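# Fully open the coffee maker lid, then let go

## Task

Swing the coffee maker's lid open as far as it goes, and finish with no part of either robot in contact with the coffee maker.

## Robot and tools

Robot: two arms on fixed bases, each ending in a four-digit hand (index, middle, ring, thumb) driven by 16 motors. right_arm carries a right hand and left_arm a left hand, which is its mirror image. Calibrated bases in the scene frame: left_arm at (+0.001, +0.330, 0) m, quat_wxyz (+1.000, 0, 0, -0.018); right_arm at (-0.053, -0.255, 0) m, quat_wxyz (+1.000, 0, 0, -0.001). A two-camera stand is fixed to the floor behind the arms.

Scene frame: the origin sits at table-top height, halfway between the arms' nominal bases. +z points up, +x points out over the table, and left_arm is on the +y side. These names do not match the left and right sides of the images. Reported positions (metres) and quaternions (wxyz) use this frame and may be off by a few cm, more at long reach.

Hand point axes (right hand): +z runs along the straight fingers toward their tips. +x runs across the palm, away from the thumb; on the left hand +x points toward the thumb instead. The palm face lies at y = -0.062; bending fingers first swing their tips toward +y. Straight fingertips reach about z = +0.12 to +0.14. A rigid mast near the wrist (x +0.05 to +0.10, z -0.16 to -0.11, out to y = +0.06; x sign flips on the left hand) can strike things.

execute_actions(actions, cameras). actions is a list of actions. Each action is 0.5 s long and holds up to 15 rows, one per 1/30 s step; if it has fewer rows, the last row is held to the end. Every row is one flat list of 48 numbers in [-1, 1] covering both arms, even if only one arm moves. The order is:
1-6: left_arm dx, dy, dz, rx, ry, rz
7-22: left hand motors
23: left current_limit
24: left speed
25-30: right_arm dx, dy, dz, rx, ry, rz
31-46: right hand motors
47: right current_limit
48: right speed

Arm numbers (dx to rz) are offsets, not poses. They are measured in the arm's own Hand target axes from the Hand target held when the action begins. Rows inside one action are not added up; each is counted from that same start. The next action starts from the new target, so sending the same offset again moves the arm further. 1.0 equals 0.6 m for dx, dy, dz or 180 degrees for rotation. rx, ry, rz together form a single rotation vector. Each step, the commanded orientation is limited to within 40 degrees of the measured one. The target is reached by damped IK, which favours position.

The hand point often stops short of the target, sags lower from elbow weight, or sits a few cm off from friction; none of this alone means contact. Waiting does not close the gap. An all-zero action re-requests the target; if the hand still rests short, send the remaining distance as an offset. Command a little higher to make up for sag. Very small moves may not start. To stop pushing on something, set the target back past the hand point. With the wrist close to joint1's axis, a small hand motion can swing the whole arm.

Hand numbers are absolute goals, not offsets. Each scales a hinge between its stops. Order: index_mcp, index_abd, index_pip, index_dip, middle_mcp, middle_abd, middle_pip, middle_dip, ring_mcp, ring_abd, ring_pip, ring_dip, thumb_cmc, thumb_axl, thumb_mcp, thumb_ipl. Open hand: -0.75, 0, -0.58, -0.70 for each finger, then -0.71, -0.68, -0.23, -0.17 for the thumb. Going toward +1, mcp/pip/dip curl a finger toward the palm, abd swings it away from the thumb, and thumb_cmc brings the thumb round in front of the palm. A 0 is a real goal, not "unchanged". To keep a hand as it is, send back its hand_goal, current_limit and speed.

current_limit maps -1 to 0 mA and +1 to 550 mA (never below 11 mA); it also caps hinge speed. speed sets the goal rate to (speed+1)/2 of 8.5 rad/s. They start at +0.4 and -0.6, and the last values sent stay in force. A finger presses only while its goal lies past the surface it touches.

cameras: a list of names (cam_head_left, cam_head_right, cam_high; all 672x504), ["all"], or [] for none. If omitted, you get all cameras when actions is empty and none otherwise. An unknown name rejects the call.

Results: for each arm, end_effector_position, end_effector_quat_wxyz, Hand target (the last command after clipping; the next offsets count from it), joint velocities (possibly just "within noise"), joint torques (including gravity; numbers 3 and 4 wrap at ±28 N m), and motor temperatures. For each hand: hand_goal, hand_measured, hand_current_ma (positive pushes toward -1), and hand_state per motor (moving, goal, blocked, overload), plus hand_current_limit and hand_speed. A call returns once the robot is still, up to 3 s after its last action.

zoom_image(camera, region): region is [x0, y0, x1, y1] in pixels from the top-left, at most 504 wide and 504 high. It works only on the newest images. read_manual(section) returns licence text only. finished_scene(scene=1) ends the scene for good; the lid must be fully open and the hands clear of the coffee maker.

Avoid:
- slams, hard hits or hard pushes on fixed or heavy things;
- letting parts drop or fall;
- knocking anything out of the work area;
- any contact or pressing between the two arms, including one hand gripping the other's fingers.

A motor drawing 495 mA or more for 5 s shuts off for 10 s. Holding loads or straining at an unreachable pose heats the arm motors: a MOTOR HOT line appears at 85 °C, and at 100 °C that arm drops and stays stopped for 30-60 s. While an arm is stopped, new hand numbers are discarded. The scene keeps running while you think, holding the last command. Objects may occasionally be nudged by outside pushes.

Each tool is called after "Call:" by a JSON object that holds its "op" and its "data".

## Session

Call:
{"op": "execute_actions", "data": {"actions": []}}

Scene clock: 0.00 s.
left_arm: end_effector_position=(+0.3085, +0.4824, +0.3937) hand_goal=(-0.754, +0.000, -0.576, -0.696, -0.754, +0.000, -0.576, -0.696, -0.754, +0.000, -0.576, -0.696, -0.714, -0.678, -0.226, -0.168) hand_measured=(-0.754, +0.000, -0.576, -0.696, -0.754, +0.000, -0.576, -0.696, -0.754, +0.000, -0.576, -0.696, -0.714, -0.678, -0.226, -0.168) hand_current_ma=(+0, +0, +0, +0, +0, +0, +0, +0, +0, +0, +0, +0, +0, +0, +0, +0) hand_state=(goal, goal, goal, goal, goal, goal, goal, goal, goal, goal, goal, goal, goal, goal, goal, goal) hand_current_limit=0.40 hand_speed=-0.60 end_effector_quat_wxyz=(+0.470, +0.051, +0.846, -0.248) | right_arm: end_effector_position=(+0.4250, -0.4677, +0.3299) hand_goal=(-0.754, +0.000, -0.576, -0.696, -0.754, +0.000, -0.576, -0.696, -0.754, +0.000, -0.576, -0.696, -0.714, -0.678, -0.226, -0.168) hand_measured=(-0.754, +0.000, -0.576, -0.696, -0.754, +0.000, -0.576, -0.696, -0.754, +0.000, -0.576, -0.696, -0.714, -0.678, -0.226, -0.168) hand_current_ma=(+0, +0, +0, +0, +0, +0, +0, +0, +0, +0, +0, +0, +0, +0, +0, +0) hand_state=(goal, goal, goal, goal, goal, goal, goal, goal, goal, goal, goal, goal, goal, goal, goal, goal) hand_current_limit=0.40 hand_speed=-0.60 end_effector_quat_wxyz=(+0.287, +0.739, +0.608, +0.033)
Joint positions: left_arm=[0.835 0.884 1.204 -1.455 1.07 -0.914] | right_arm=[-0.33 1.178 1.139 -0.99 0.235 -0.204]
Joint velocities: within noise
Joint torques (N m): no reading
Motor temperatures (°C): left_arm=[27 28 30 30 34 29] | right_arm=[32 37 33 30 28 28]
Heat: left arm: hottest wrist yaw 34 °C; right arm: hottest shoulder 37 °C.
Hand target: left_arm +0.3101, +0.4839, +0.4101; +0.480, +0.060, +0.843, -0.236 | right_arm +0.4296, -0.4693, +0.3473; +0.300, +0.737, +0.604, +0.041

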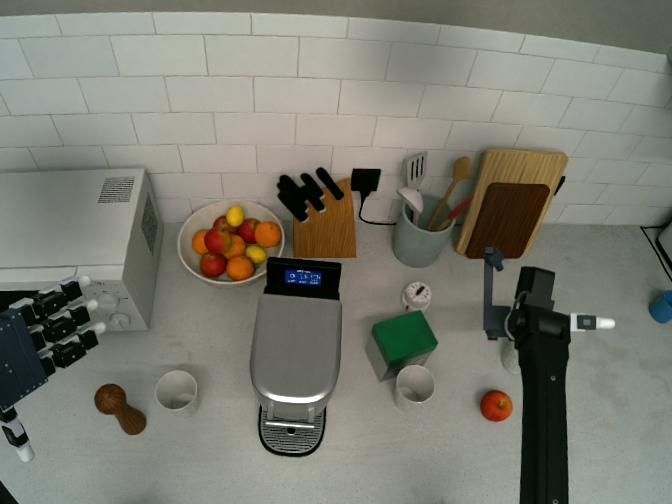

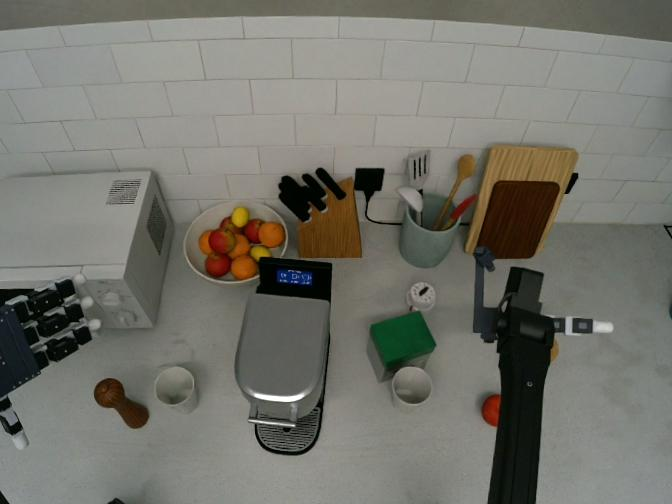

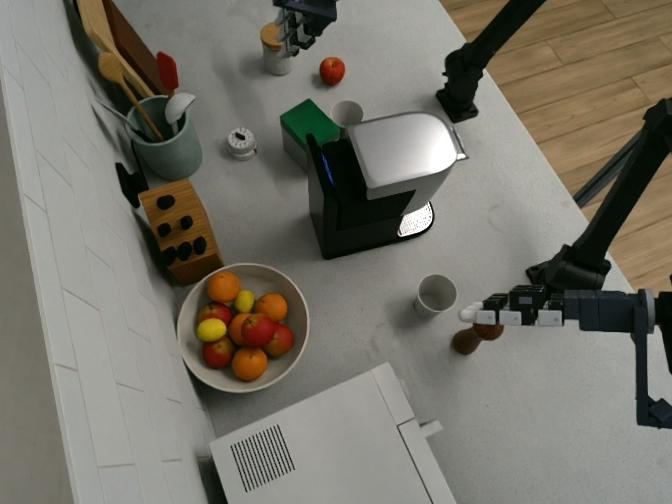

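Call:
{"op": "zoom_image", "data": {"camera": "cam_head_left", "region": [220, 240, 370, 470]}}

Call:
{"op": "zoom_image", "data": {"camera": "cam_high", "region": [280, 90, 500, 270]}}

Call:
{"op": "zoom_image", "data": {"camera": "cam_head_right", "region": [220, 240, 370, 470]}}

Scaled by 2.191 from the camera's 672x504 image, which has a finer 960x720 frame.

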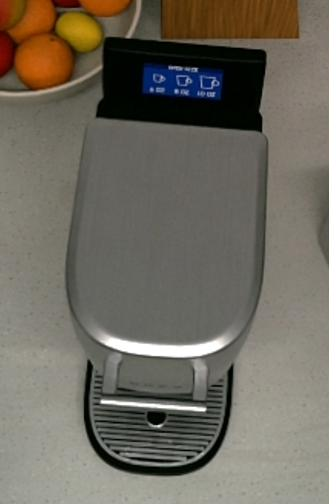

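Scaled by 2.291 from the camera's 672x504 image, which has a finer 960x720 frame.

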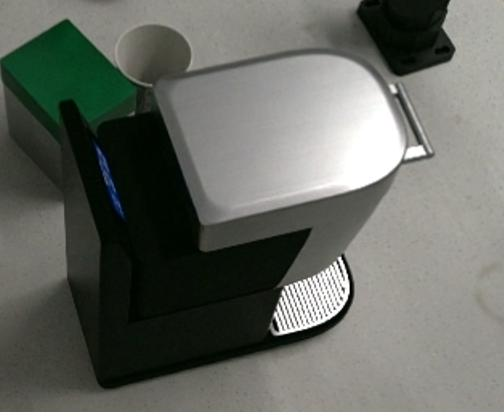

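Scaled by 2.191 from the camera's 672x504 image, which has a finer 960x720 frame.

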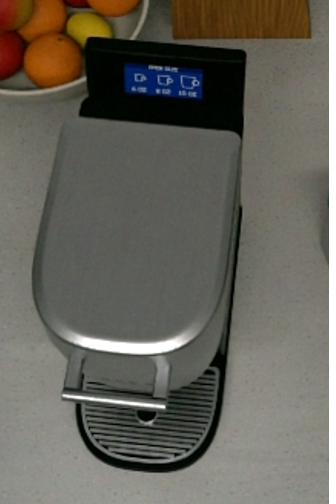

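Call:
{"op": "zoom_image", "data": {"camera": "cam_head_left", "region": [0, 260, 130, 480]}}

Call:
{"op": "zoom_image", "data": {"camera": "cam_head_left", "region": [460, 230, 640, 430]}}

Call:
{"op": "zoom_image", "data": {"camera": "cam_high", "region": [420, 60, 672, 440]}}

Call:
{"op": "zoom_image", "data": {"camera": "cam_high", "region": [230, 0, 510, 150]}}

Call:
{"op": "zoom_image", "data": {"camera": "cam_head_right", "region": [0, 260, 130, 480]}}

Call:
{"op": "zoom_image", "data": {"camera": "cam_head_right", "region": [460, 230, 640, 430]}}

Scaled by 2.291 from the camera's 672x504 image, which has a finer 960x720 frame.

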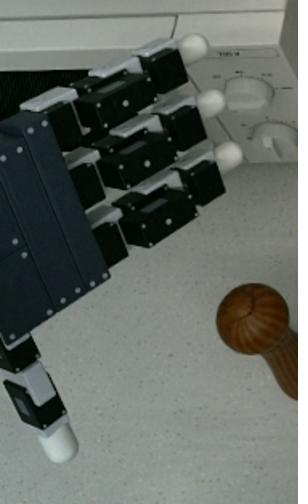

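Scaled by 2.520 from the camera's 672x504 image, which has a finer 960x720 frame.

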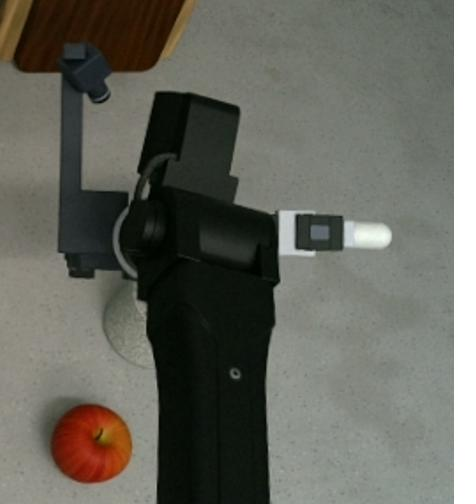

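Scaled by 1.326 from the camera's 672x504 image, which has a finer 960x720 frame.

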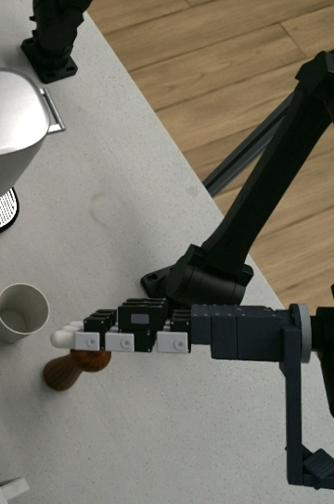

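Scaled by 1.800 from the camera's 672x504 image, which has a finer 960x720 frame.

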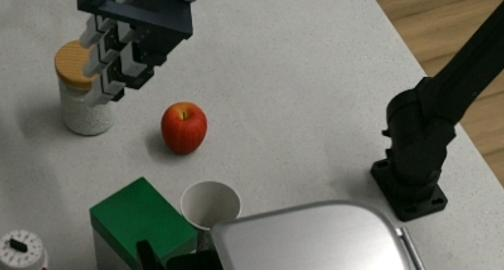

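Scaled by 2.291 from the camera's 672x504 image, which has a finer 960x720 frame.

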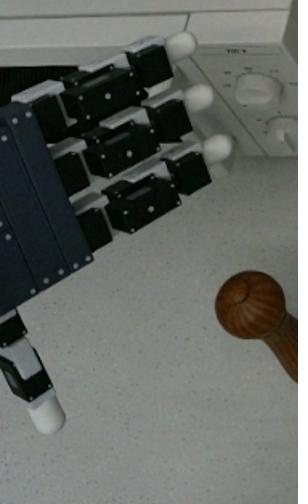

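Scaled by 2.520 from the camera's 672x504 image, which has a finer 960x720 frame.

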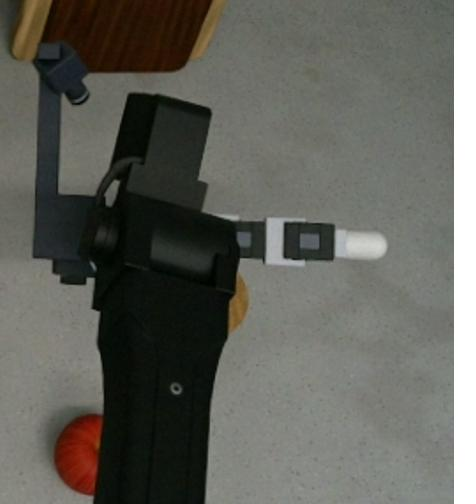

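Call:
{"op": "execute_actions", "data": {"actions": [[[0,0,0,0,0,0,-0.754,0,-0.576,-0.696,-0.754,0,-0.576,-0.696,-0.754,0,-0.576,-0.696,-0.714,-0.678,-0.226,-0.168,0.4,-0.6,0.0129,-0.0202,-0.0552,0,0,0,-0.754,0,-0.576,-0.696,-0.754,0,-0.576,-0.696,-0.754,0,-0.576,-0.696,-0.714,-0.678,-0.226,-0.168,0.4,-0.6]],[[0,0,0,0,0,0,-0.754,0,-0.576,-0.696,-0.754,0,-0.576,-0.696,-0.754,0,-0.576,-0.696,-0.714,-0.678,-0.226,-0.168,0.4,-0.6,0.0259,-0.0405,-0.1105,0,0,0,-0.754,0,-0.576,-0.696,-0.754,0,-0.576,-0.696,-0.754,0,-0.576,-0.696,-0.714,-0.678,-0.226,-0.168,0.4,-0.6]],[[0,0,0,0,0,0,-0.754,0,-0.576,-0.696,-0.754,0,-0.576,-0.696,-0.754,0,-0.576,-0.696,-0.714,-0.678,-0.226,-0.168,0.4,-0.6,0.0259,-0.0405,-0.1105,0,0,0,-0.754,0,-0.576,-0.696,-0.754,0,-0.576,-0.696,-0.754,0,-0.576,-0.696,-0.714,-0.678,-0.226,-0.168,0.4,-0.6]],[[0,0,0,0,0,0,-0.754,0,-0.576,-0.696,-0.754,0,-0.576,-0.696,-0.754,0,-0.576,-0.696,-0.714,-0.678,-0.226,-0.168,0.4,-0.6,0.0259,-0.0405,-0.1105,0,0,0,-0.754,0,-0.576,-0.696,-0.754,0,-0.576,-0.696,-0.754,0,-0.576,-0.696,-0.714,-0.678,-0.226,-0.168,0.4,-0.6]]], "cameras": ["all"]}}

Scene clock: 8.00 s.
left_arm: end_effector_position=(+0.3085, +0.4824, +0.3937) hand_goal=(-0.754, +0.000, -0.576, -0.696, -0.754, +0.000, -0.576, -0.696, -0.754, +0.000, -0.576, -0.696, -0.714, -0.678, -0.226, -0.168) hand_measured=(-0.752, +0.000, -0.576, -0.696, -0.752, +0.000, -0.576, -0.696, -0.752, +0.000, -0.576, -0.696, -0.712, -0.678, -0.226, -0.168) hand_current_ma=(+0, +0, +0, +0, +0, +0, +0, +0, +0, +0, +0, +0, +0, +0, +0, +0) hand_state=(goal, goal, goal, goal, goal, goal, goal, goal, goal, goal, goal, goal, goal, goal, goal, goal) hand_current_limit=0.40 hand_speed=-0.60 end_effector_quat_wxyz=(+0.470, +0.051, +0.846, -0.248) | right_arm: end_effector_position=(+0.2709, -0.3233, +0.4582) hand_goal=(-0.754, +0.000, -0.576, -0.696, -0.754, +0.000, -0.576, -0.696, -0.754, +0.000, -0.576, -0.696, -0.714, -0.678, -0.226, -0.168) hand_measured=(-0.756, +0.000, -0.576, -0.696, -0.756, +0.000, -0.576, -0.696, -0.756, +0.000, -0.576, -0.696, -0.716, -0.678, -0.224, -0.168) hand_current_ma=(-1, +0, +0, +0, +0, +0, +0, +0, -1, +0, +0, +0, -1, +0, +1, +0) hand_state=(goal, goal, goal, goal, goal, goal, goal, goal, goal, goal, goal, goal, goal, goal, goal, goal) hand_current_limit=0.40 hand_speed=-0.60 end_effector_quat_wxyz=(+0.292, +0.736, +0.610, +0.028)
Joint positions: left_arm=[0.835 0.884 1.204 -1.455 1.07 -0.914] | right_arm=[0.155 0.832 1.287 -1.644 0.469 0.249]
Joint torques (N m): left_arm=[1.14 -2.43 12.89 0.72 0.82 -0.03] | right_arm=[0.26 -1.85 11.12 0.39 0.67 0]
Heat: left arm: hottest wrist yaw 35 °C; right arm: hottest shoulder 37 °C.
Hand target: left_arm +0.3101, +0.4839, +0.4101; +0.480, +0.060, +0.843, -0.236 | right_arm +0.2722, -0.3208, +0.4783; +0.300, +0.737, +0.604, +0.041
Off the commanded pose: left_arm 0.017 m, 2 deg | right_arm 0.020 m, 2 deg.

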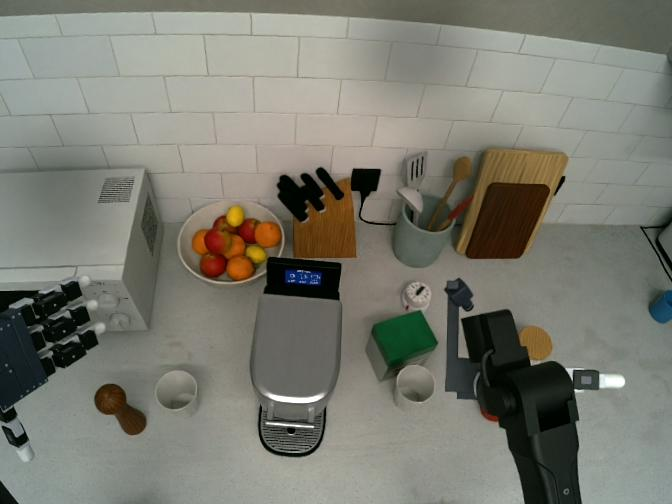

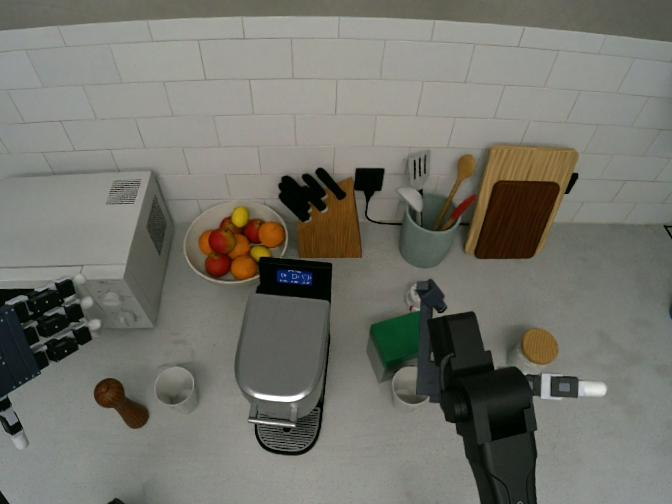

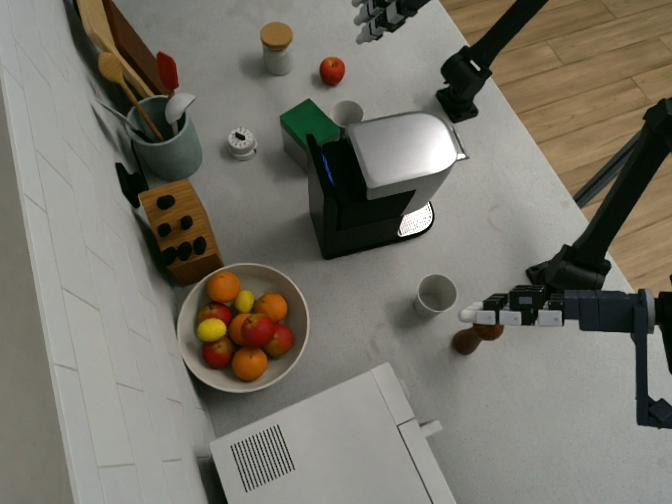

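Call:
{"op": "execute_actions", "data": {"actions": [[[0,0,0,0,0,0,-0.754,0,-0.576,-0.696,-0.754,0,-0.576,-0.696,-0.754,0,-0.576,-0.696,-0.714,-0.678,-0.226,-0.168,0.4,-0.6,0.0673,-0.0363,-0.0468,0.0234,0.0632,-0.0196,-0.754,0,-0.576,-0.696,-0.754,0,-0.576,-0.696,-0.754,0,-0.576,-0.696,-0.714,-0.678,-0.226,-0.168,0.4,-0.6]],[[0,0,0,0,0,0,-0.754,0,-0.576,-0.696,-0.754,0,-0.576,-0.696,-0.754,0,-0.576,-0.696,-0.714,-0.678,-0.226,-0.168,0.4,-0.6,0.091,-0.0498,-0.0395,0.0234,0.0632,-0.0196,-0.754,0,-0.576,-0.696,-0.754,0,-0.576,-0.696,-0.754,0,-0.576,-0.696,-0.714,-0.678,-0.226,-0.168,0.4,-0.6]],[[0,0,0,0,0,0,-0.754,0,-0.576,-0.696,-0.754,0,-0.576,-0.696,-0.754,0,-0.576,-0.696,-0.714,-0.678,-0.226,-0.168,0.4,-0.6,0.109,-0.0615,-0.0064,0,0,0,-0.754,0,-0.576,-0.696,-0.754,0,-0.576,-0.696,-0.754,0,-0.576,-0.696,-0.714,-0.678,-0.226,-0.168,0.4,-0.6]],[[0,0,0,0,0,0,-0.754,0,-0.576,-0.696,-0.754,0,-0.576,-0.696,-0.754,0,-0.576,-0.696,-0.714,-0.678,-0.226,-0.168,0.4,-0.6,0.109,-0.0615,-0.0064,0,0,0,-0.754,0,-0.576,-0.696,-0.754,0,-0.576,-0.696,-0.754,0,-0.576,-0.696,-0.714,-0.678,-0.226,-0.168,0.4,-0.6]]], "cameras": ["all"]}}

Scene clock: 11.27 s.
left_arm: end_effector_position=(+0.3085, +0.4824, +0.3937) hand_goal=(-0.754, +0.000, -0.576, -0.696, -0.754, +0.000, -0.576, -0.696, -0.754, +0.000, -0.576, -0.696, -0.714, -0.678, -0.226, -0.168) hand_measured=(-0.752, +0.000, -0.576, -0.696, -0.752, +0.000, -0.576, -0.696, -0.752, +0.000, -0.576, -0.696, -0.712, -0.678, -0.226, -0.168) hand_current_ma=(+0, +0, +0, +0, +0, +0, +0, +0, +0, +0, +0, +0, +0, +0, +0, +0) hand_state=(goal, goal, goal, goal, goal, goal, goal, goal, goal, goal, goal, goal, goal, goal, goal, goal) hand_current_limit=0.40 hand_speed=-0.60 end_effector_quat_wxyz=(+0.470, +0.051, +0.846, -0.248) | right_arm: end_effector_position=(+0.1531, -0.0802, +0.4543) hand_goal=(-0.754, +0.000, -0.576, -0.696, -0.754, +0.000, -0.576, -0.696, -0.754, +0.000, -0.576, -0.696, -0.714, -0.678, -0.226, -0.168) hand_measured=(-0.756, +0.000, -0.576, -0.696, -0.756, +0.000, -0.576, -0.696, -0.758, +0.000, -0.576, -0.696, -0.718, -0.678, -0.224, -0.168) hand_current_ma=(-1, +0, +0, +0, -1, +0, +0, +0, -1, +0, +0, +0, -2, +0, +1, +0) hand_state=(goal, goal, goal, goal, goal, goal, goal, goal, goal, goal, goal, goal, goal, goal, goal, goal) hand_current_limit=0.40 hand_speed=-0.60 end_effector_quat_wxyz=(+0.090, +0.665, +0.699, +0.245)
Joint positions: left_arm=[0.835 0.884 1.204 -1.455 1.07 -0.914] | right_arm=[1.269 0.798 1.316 -1.704 0.373 1.144]
Joint torques (N m): left_arm=[1.2 -2.32 12.79 0.73 0.83 -0.03] | right_arm=[0.32 -1.26 8.44 0.5 0.55 -0.04]
Heat: left arm: hottest wrist yaw 35 °C; right arm: hottest shoulder 37 °C.
Hand target: left_arm +0.3101, +0.4839, +0.4101; +0.480, +0.060, +0.843, -0.236 | right_arm +0.1508, -0.0804, +0.4605; +0.123, +0.696, +0.697, +0.123
Off the commanded pose: left_arm 0.017 m, 2 deg | right_arm 0.007 m, 15 deg.
joint sent to its limit (right arm) — joint 4 (wrist pitch), lower limit. The joint targets are off in orientation, not in position.

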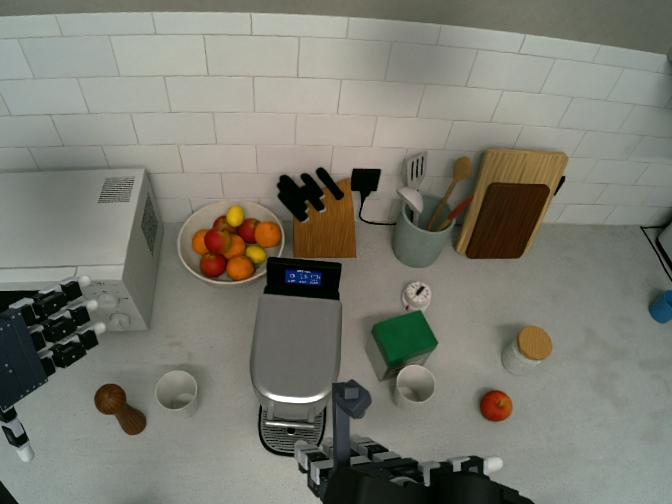

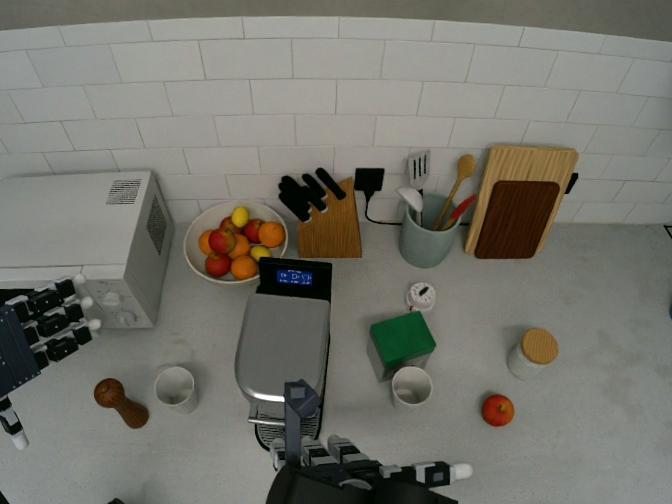

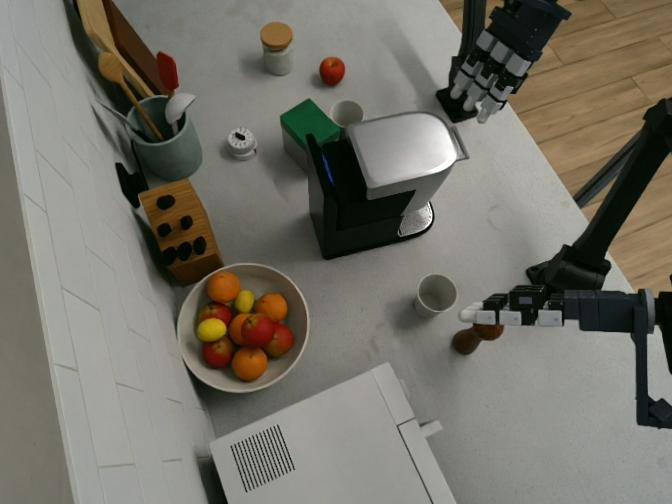

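Call:
{"op": "zoom_image", "data": {"camera": "cam_high", "region": [400, 20, 600, 170]}}

Call:
{"op": "zoom_image", "data": {"camera": "cam_head_left", "region": [240, 370, 420, 504]}}

Call:
{"op": "zoom_image", "data": {"camera": "cam_head_right", "region": [220, 370, 400, 504]}}

Scaled by 2.520 from the camera's 672x504 image, which has a finer 960x720 frame.

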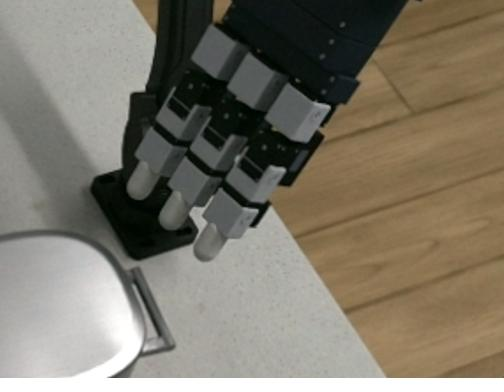

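Scaled by 2.800 from the camera's 672x504 image, which has a finer 960x720 frame.

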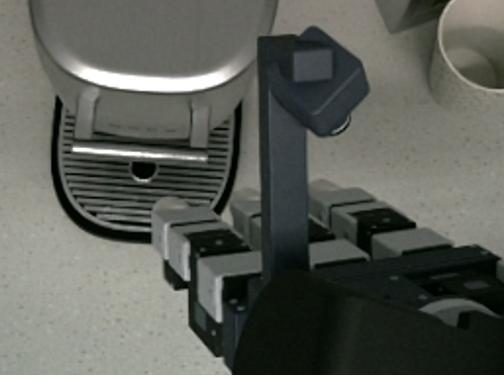

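Scaled by 2.800 from the camera's 672x504 image, which has a finer 960x720 frame.

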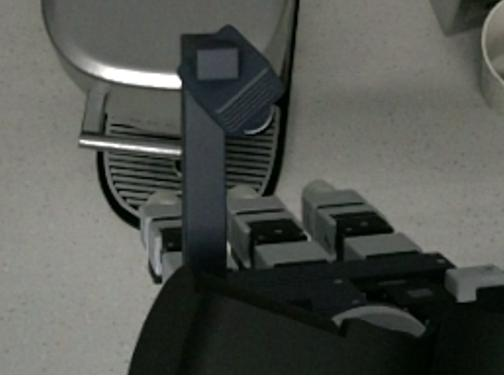

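Call:
{"op": "execute_actions", "data": {"actions": [[[0,0,0,0,0,0,-0.754,0,-0.576,-0.696,-0.754,0,-0.576,-0.696,-0.754,0,-0.576,-0.696,-0.714,-0.678,-0.226,-0.168,0.4,-0.6,0.0667,-0.0371,0.0752,0.0138,-0.0067,0.0213,-0.754,0,-0.576,-0.696,-0.479,0,0.007,-0.116,-0.754,0,-0.576,-0.696,-0.714,-0.678,-0.226,-0.168,0.4,-0.6]],[[0,0,0,0,0,0,-0.754,0,-0.576,-0.696,-0.754,0,-0.576,-0.696,-0.754,0,-0.576,-0.696,-0.714,-0.678,-0.226,-0.168,0.4,-0.6,0.0667,-0.0371,0.0752,0.0138,-0.0067,0.0213,-0.754,0,-0.576,-0.696,-0.479,0,0.007,-0.116,-0.754,0,-0.576,-0.696,-0.714,-0.678,-0.226,-0.168,0.4,-0.6]]], "cameras": ["all"]}}

Scene clock: 14.47 s.
left_arm: end_effector_position=(+0.3085, +0.4824, +0.3937) hand_goal=(-0.754, +0.000, -0.576, -0.696, -0.754, +0.000, -0.576, -0.696, -0.754, +0.000, -0.576, -0.696, -0.714, -0.678, -0.226, -0.168) hand_measured=(-0.752, +0.000, -0.576, -0.696, -0.752, +0.000, -0.576, -0.696, -0.752, +0.000, -0.576, -0.696, -0.712, -0.678, -0.226, -0.168) hand_current_ma=(+0, +0, +0, +0, +0, +0, +0, +0, +0, +0, +0, +0, +0, +0, +0, +0) hand_state=(goal, goal, goal, goal, goal, goal, goal, goal, goal, goal, goal, goal, goal, goal, goal, goal) hand_current_limit=0.40 hand_speed=-0.60 end_effector_quat_wxyz=(+0.470, +0.051, +0.846, -0.248) | right_arm: end_effector_position=(+0.1421, -0.0004, +0.3486) hand_goal=(-0.754, +0.000, -0.576, -0.696, -0.480, +0.000, +0.006, -0.116, -0.754, +0.000, -0.576, -0.696, -0.714, -0.678, -0.226, -0.168) hand_measured=(-0.756, +0.000, -0.576, -0.696, -0.480, +0.000, +0.010, -0.112, -0.758, +0.000, -0.576, -0.696, -0.718, -0.678, -0.224, -0.168) hand_current_ma=(-1, +0, +0, +0, +0, +0, +1, +2, -1, +0, +0, +0, -1, +0, +1, +0) hand_state=(goal, goal, goal, goal, goal, goal, goal, goal, goal, goal, goal, goal, goal, goal, goal, goal) hand_current_limit=0.40 hand_speed=-0.60 end_effector_quat_wxyz=(+0.101, +0.743, +0.655, +0.093)
Joint positions: left_arm=[0.835 0.884 1.204 -1.455 1.07 -0.914] | right_arm=[1.34 1.129 1.299 -1.706 0.273 1.458]
Joint torques (N m): left_arm=[1.03 -2.43 12.83 0.72 0.82 -0.04] | right_arm=[-0.09 -7.82 9.44 -0.16 0.31 0.04]
Heat: left arm: hottest wrist yaw 35 °C; right arm: hottest shoulder 37 °C.
Hand target: left_arm +0.3101, +0.4839, +0.4101; +0.480, +0.060, +0.843, -0.236 | right_arm +0.1405, +0.0002, +0.3609; +0.099, +0.748, +0.650, +0.086
Off the commanded pose: left_arm 0.017 m, 2 deg | right_arm 0.012 m, 1 deg.
joint sent to its limit (right arm) — joint 4 (wrist pitch), lower limit. The joint targets still meet the commanded pose.

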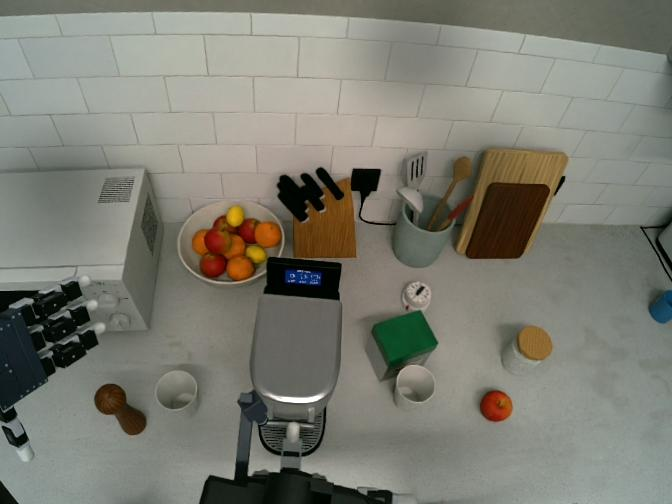

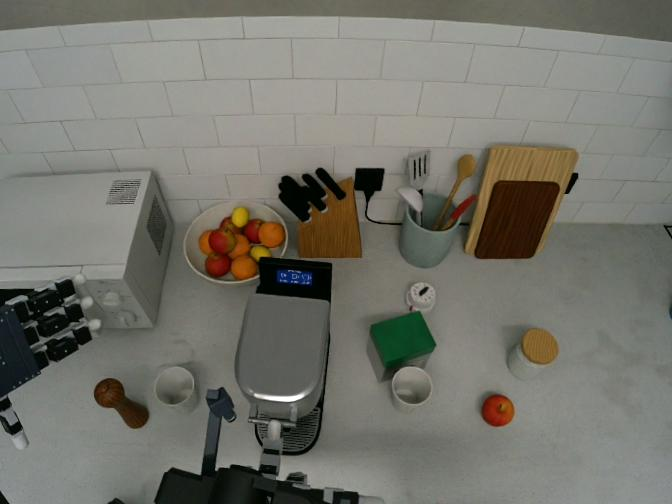

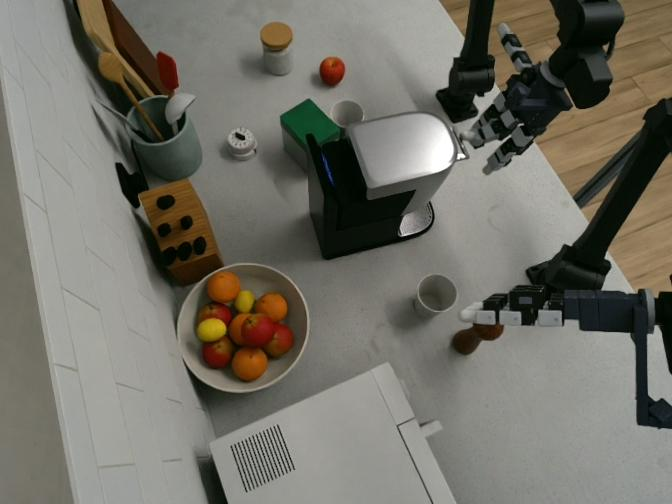

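Call:
{"op": "zoom_image", "data": {"camera": "cam_high", "region": [400, 60, 560, 180]}}

Call:
{"op": "zoom_image", "data": {"camera": "cam_head_left", "region": [220, 380, 360, 484]}}

Call:
{"op": "zoom_image", "data": {"camera": "cam_head_right", "region": [200, 380, 340, 484]}}

Scaled by 3.150 from the camera's 672x504 image, which has a finer 960x720 frame.

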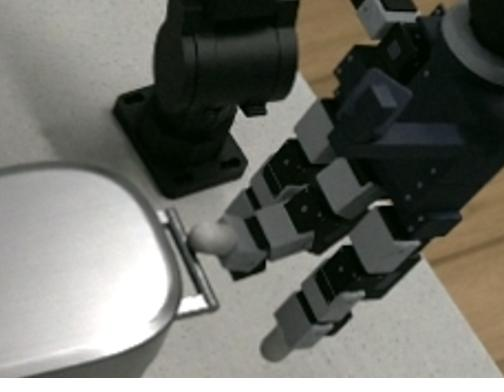

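Scaled by 3.600 from the camera's 672x504 image, which has a finer 960x720 frame.

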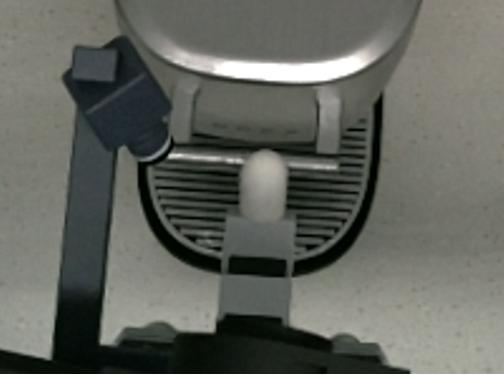

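Scaled by 3.600 from the camera's 672x504 image, which has a finer 960x720 frame.

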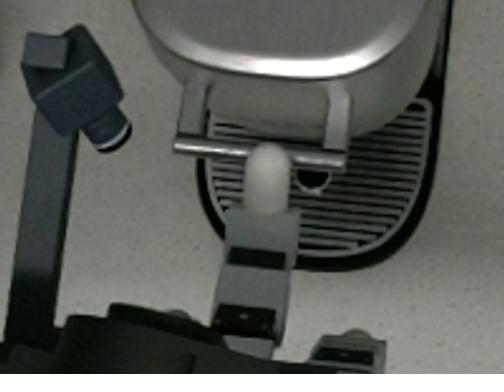

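Call:
{"op": "execute_actions", "data": {"actions": [[[0,0,0,0,0,0,-0.754,0,-0.576,-0.696,-0.754,0,-0.576,-0.696,-0.754,0,-0.576,-0.696,-0.714,-0.678,-0.226,-0.168,0.4,-0.6,0.0133,-0.0333,0,0,0,0,-0.754,0,-0.576,-0.696,-0.479,0,0.007,-0.116,-0.754,0,-0.576,-0.696,-0.714,-0.678,-0.226,-0.168,0.4,-0.6]],[[0,0,0,0,0,0,-0.754,0,-0.576,-0.696,-0.754,0,-0.576,-0.696,-0.754,0,-0.576,-0.696,-0.714,-0.678,-0.226,-0.168,0.4,-0.6,0,0,0.0642,0,0,0,-0.754,0,-0.576,-0.696,-0.479,0,0.007,-0.116,-0.754,0,-0.576,-0.696,-0.714,-0.678,-0.226,-0.168,0.4,-0.6]]], "cameras": ["all"]}}

Call:
{"op": "zoom_image", "data": {"camera": "cam_high", "region": [400, 60, 560, 180]}}

Call:
{"op": "zoom_image", "data": {"camera": "cam_head_left", "region": [220, 380, 360, 484]}}

Call:
{"op": "zoom_image", "data": {"camera": "cam_head_right", "region": [200, 380, 340, 484]}}

Scene clock: 17.80 s.
left_arm: end_effector_position=(+0.3085, +0.4824, +0.3937) hand_goal=(-0.754, +0.000, -0.576, -0.696, -0.754, +0.000, -0.576, -0.696, -0.754, +0.000, -0.576, -0.696, -0.714, -0.678, -0.226, -0.168) hand_measured=(-0.752, +0.000, -0.576, -0.696, -0.752, +0.000, -0.576, -0.696, -0.752, +0.000, -0.576, -0.696, -0.712, -0.678, -0.226, -0.168) hand_current_ma=(+0, +0, +0, +0, +0, +0, +0, +0, +0, +0, +0, +0, +0, +0, +0, +0) hand_state=(goal, goal, goal, goal, goal, goal, goal, goal, goal, goal, goal, goal, goal, goal, goal, goal) hand_current_limit=0.40 hand_speed=-0.60 end_effector_quat_wxyz=(+0.470, +0.051, +0.846, -0.248) | right_arm: end_effector_position=(+0.1292, +0.0066, +0.3192) hand_goal=(-0.754, +0.000, -0.576, -0.696, -0.480, +0.000, +0.006, -0.116, -0.754, +0.000, -0.576, -0.696, -0.714, -0.678, -0.226, -0.168) hand_measured=(-0.756, +0.000, -0.576, -0.696, -0.484, +0.000, +0.006, -0.114, -0.756, +0.000, -0.576, -0.696, -0.718, -0.678, -0.224, -0.168) hand_current_ma=(-1, +0, +0, +0, -1, +0, +0, +1, -1, +0, +0, +0, -1, +0, +1, +0) hand_state=(goal, goal, goal, goal, goal, goal, goal, goal, goal, goal, goal, goal, goal, goal, goal, goal) hand_current_limit=0.40 hand_speed=-0.60 end_effector_quat_wxyz=(+0.101, +0.748, +0.651, +0.085)
Joint positions: left_arm=[0.835 0.884 1.204 -1.455 1.07 -0.914] | right_arm=[1.38 1.144 1.236 -1.653 0.264 1.517]
Joint torques (N m): left_arm=[1.08 -2.14 12.78 0.73 0.83 -0.02] | right_arm=[-1.2 -6.89 7.95 0.29 0.29 -0.19]
Heat: left arm: hottest wrist yaw 35 °C; right arm: hottest shoulder 37 °C.
Hand target: left_arm +0.3101, +0.4839, +0.4101; +0.480, +0.060, +0.843, -0.236 | right_arm +0.1323, +0.0094, +0.3184; +0.099, +0.748, +0.650, +0.086
Off the commanded pose: left_arm 0.017 m, 2 deg | right_arm 0.004 m, 0 deg.

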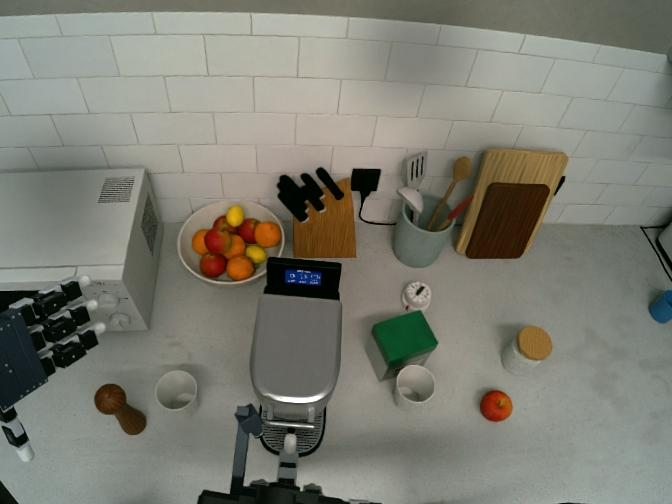

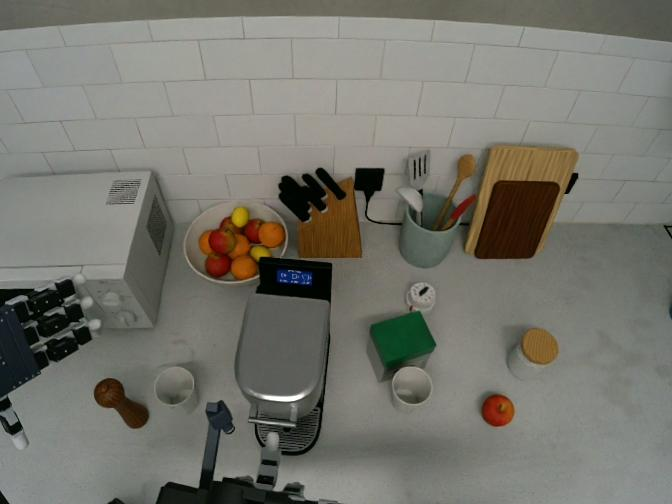

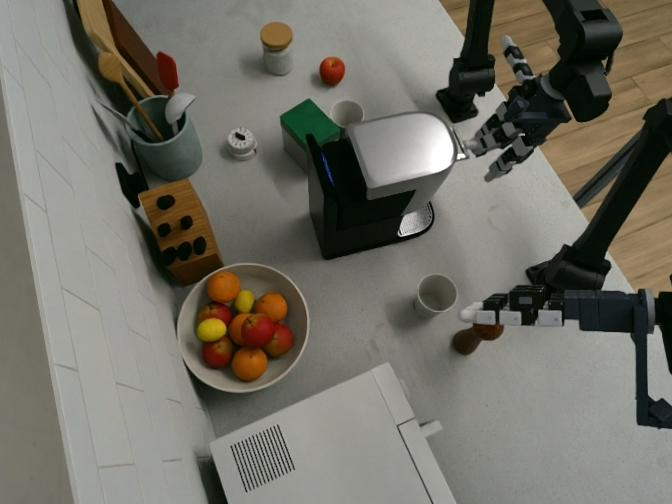

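Scaled by 3.150 from the camera's 672x504 image, which has a finer 960x720 frame.

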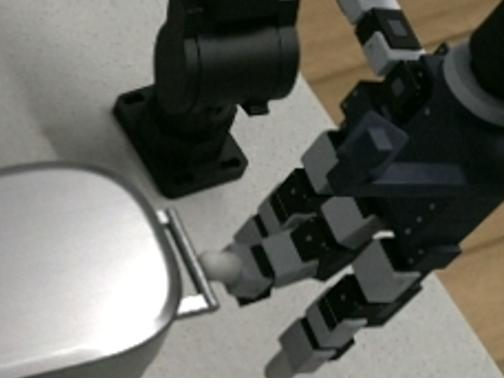

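Scaled by 3.600 from the camera's 672x504 image, which has a finer 960x720 frame.

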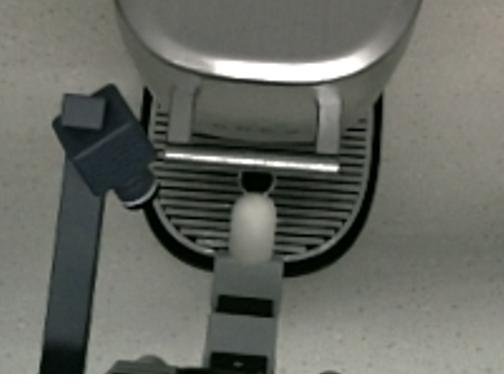

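Scaled by 3.600 from the camera's 672x504 image, which has a finer 960x720 frame.

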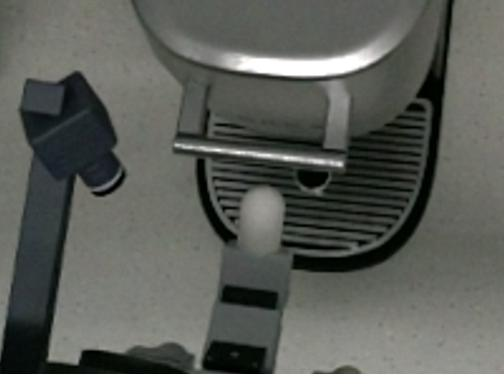

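Call:
{"op": "execute_actions", "data": {"actions": [[[0,0,0,0,0,0,-0.754,0,-0.576,-0.696,-0.754,0,-0.576,-0.696,-0.754,0,-0.576,-0.696,-0.714,-0.678,-0.226,-0.168,0.4,-0.6,0,-0.0095,0.0355,0,0,0,-0.754,0,-0.576,-0.696,-0.479,0,0.007,-0.116,-0.754,0,-0.576,-0.696,-0.714,-0.678,-0.226,-0.168,0.4,-0.6]],[[0,0,0,0,0,0,-0.754,0,-0.576,-0.696,-0.754,0,-0.576,-0.696,-0.754,0,-0.576,-0.696,-0.714,-0.678,-0.226,-0.168,0.4,-0.6,0.011,0.0525,0.014,0,0,0,-0.754,0,-0.576,-0.696,-0.479,0,0.007,-0.116,-0.754,0,-0.576,-0.696,-0.714,-0.678,-0.226,-0.168,0.4,-0.6]]], "cameras": ["all"]}}

Call:
{"op": "zoom_image", "data": {"camera": "cam_high", "region": [400, 60, 560, 180]}}

Call:
{"op": "zoom_image", "data": {"camera": "cam_head_left", "region": [220, 380, 360, 484]}}

Call:
{"op": "zoom_image", "data": {"camera": "cam_head_right", "region": [200, 380, 340, 484]}}

Scene clock: 20.10 s.
left_arm: end_effector_position=(+0.3085, +0.4824, +0.3937) hand_goal=(-0.754, +0.000, -0.576, -0.696, -0.754, +0.000, -0.576, -0.696, -0.754, +0.000, -0.576, -0.696, -0.714, -0.678, -0.226, -0.168) hand_measured=(-0.752, +0.000, -0.576, -0.696, -0.752, +0.000, -0.576, -0.696, -0.752, +0.000, -0.576, -0.696, -0.712, -0.678, -0.226, -0.168) hand_current_ma=(+0, +0, +0, +0, +0, +0, +0, +0, +0, +0, +0, +0, +0, +0, +0, +0) hand_state=(goal, goal, goal, goal, goal, goal, goal, goal, goal, goal, goal, goal, goal, goal, goal, goal) hand_current_limit=0.40 hand_speed=-0.60 end_effector_quat_wxyz=(+0.470, +0.051, +0.846, -0.248) | right_arm: end_effector_position=(+0.1620, +0.0040, +0.2928) hand_goal=(-0.754, +0.000, -0.576, -0.696, -0.480, +0.000, +0.006, -0.116, -0.754, +0.000, -0.576, -0.696, -0.714, -0.678, -0.226, -0.168) hand_measured=(-0.756, +0.000, -0.576, -0.696, -0.484, +0.000, +0.006, -0.114, -0.756, +0.000, -0.576, -0.696, -0.718, -0.678, -0.224, -0.168) hand_current_ma=(-1, +0, +0, +0, -2, +0, +0, +1, -1, +0, +0, +0, -1, +0, +1, +0) hand_state=(goal, goal, goal, goal, goal, goal, goal, goal, goal, goal, goal, goal, goal, goal, goal, goal) hand_current_limit=0.40 hand_speed=-0.60 end_effector_quat_wxyz=(+0.104, +0.749, +0.650, +0.080)
Joint positions: left_arm=[0.835 0.884 1.204 -1.455 1.07 -0.914] | right_arm=[1.276 1.157 1.176 -1.564 0.262 1.413]
Joint torques (N m): left_arm=[1.32 -2.43 12.83 0.7 0.83 -0.01] | right_arm=[-0.67 -6.89 9.14 0.32 0.25 -0.17]
Heat: left arm: hottest wrist yaw 35 °C; right arm: hottest shoulder 37 °C.
Hand target: left_arm +0.3101, +0.4839, +0.4101; +0.480, +0.060, +0.843, -0.236 | right_arm +0.1655, +0.0115, +0.2965; +0.099, +0.748, +0.650, +0.086
Off the commanded pose: left_arm 0.017 m, 2 deg | right_arm 0.009 m, 1 deg.

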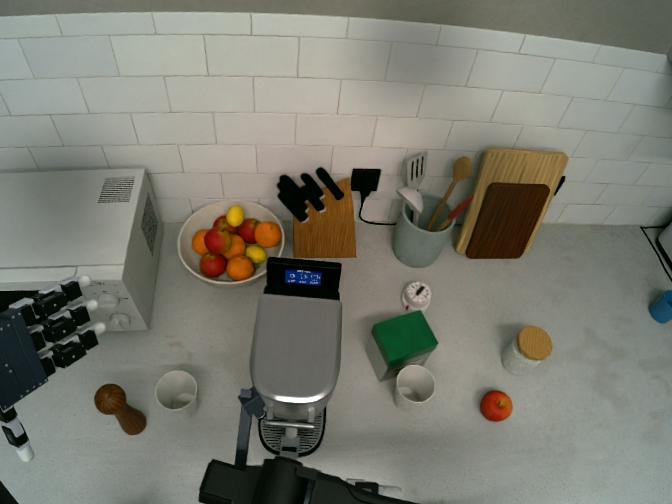

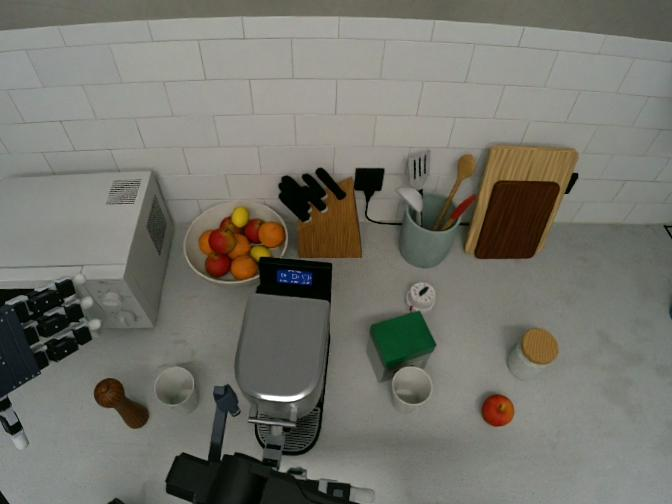

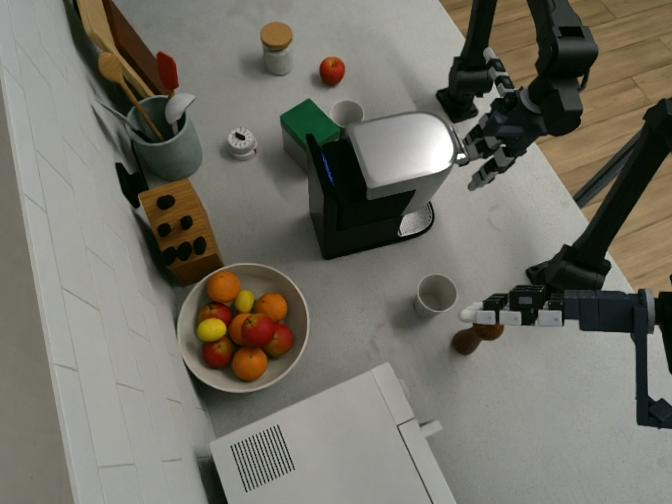

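Scaled by 3.150 from the camera's 672x504 image, which has a finer 960x720 frame.

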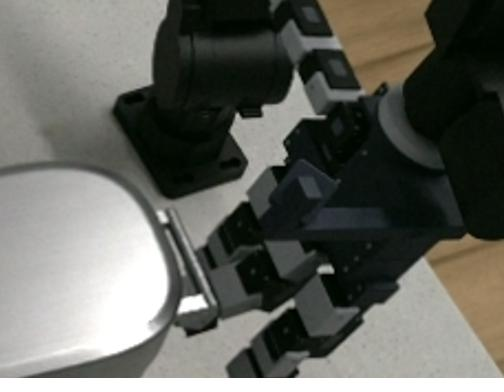

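Scaled by 3.600 from the camera's 672x504 image, which has a finer 960x720 frame.

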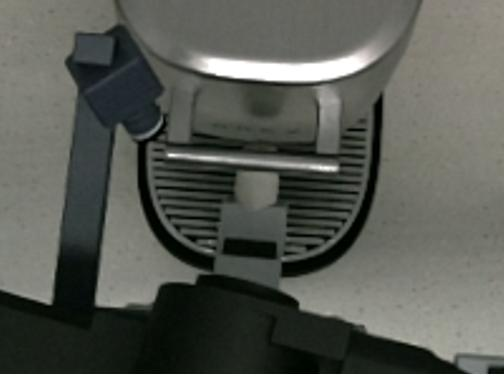

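Scaled by 3.600 from the camera's 672x504 image, which has a finer 960x720 frame.

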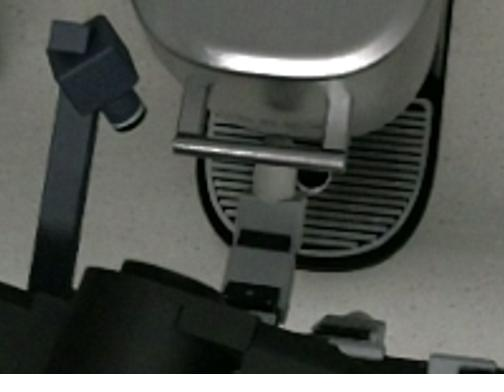

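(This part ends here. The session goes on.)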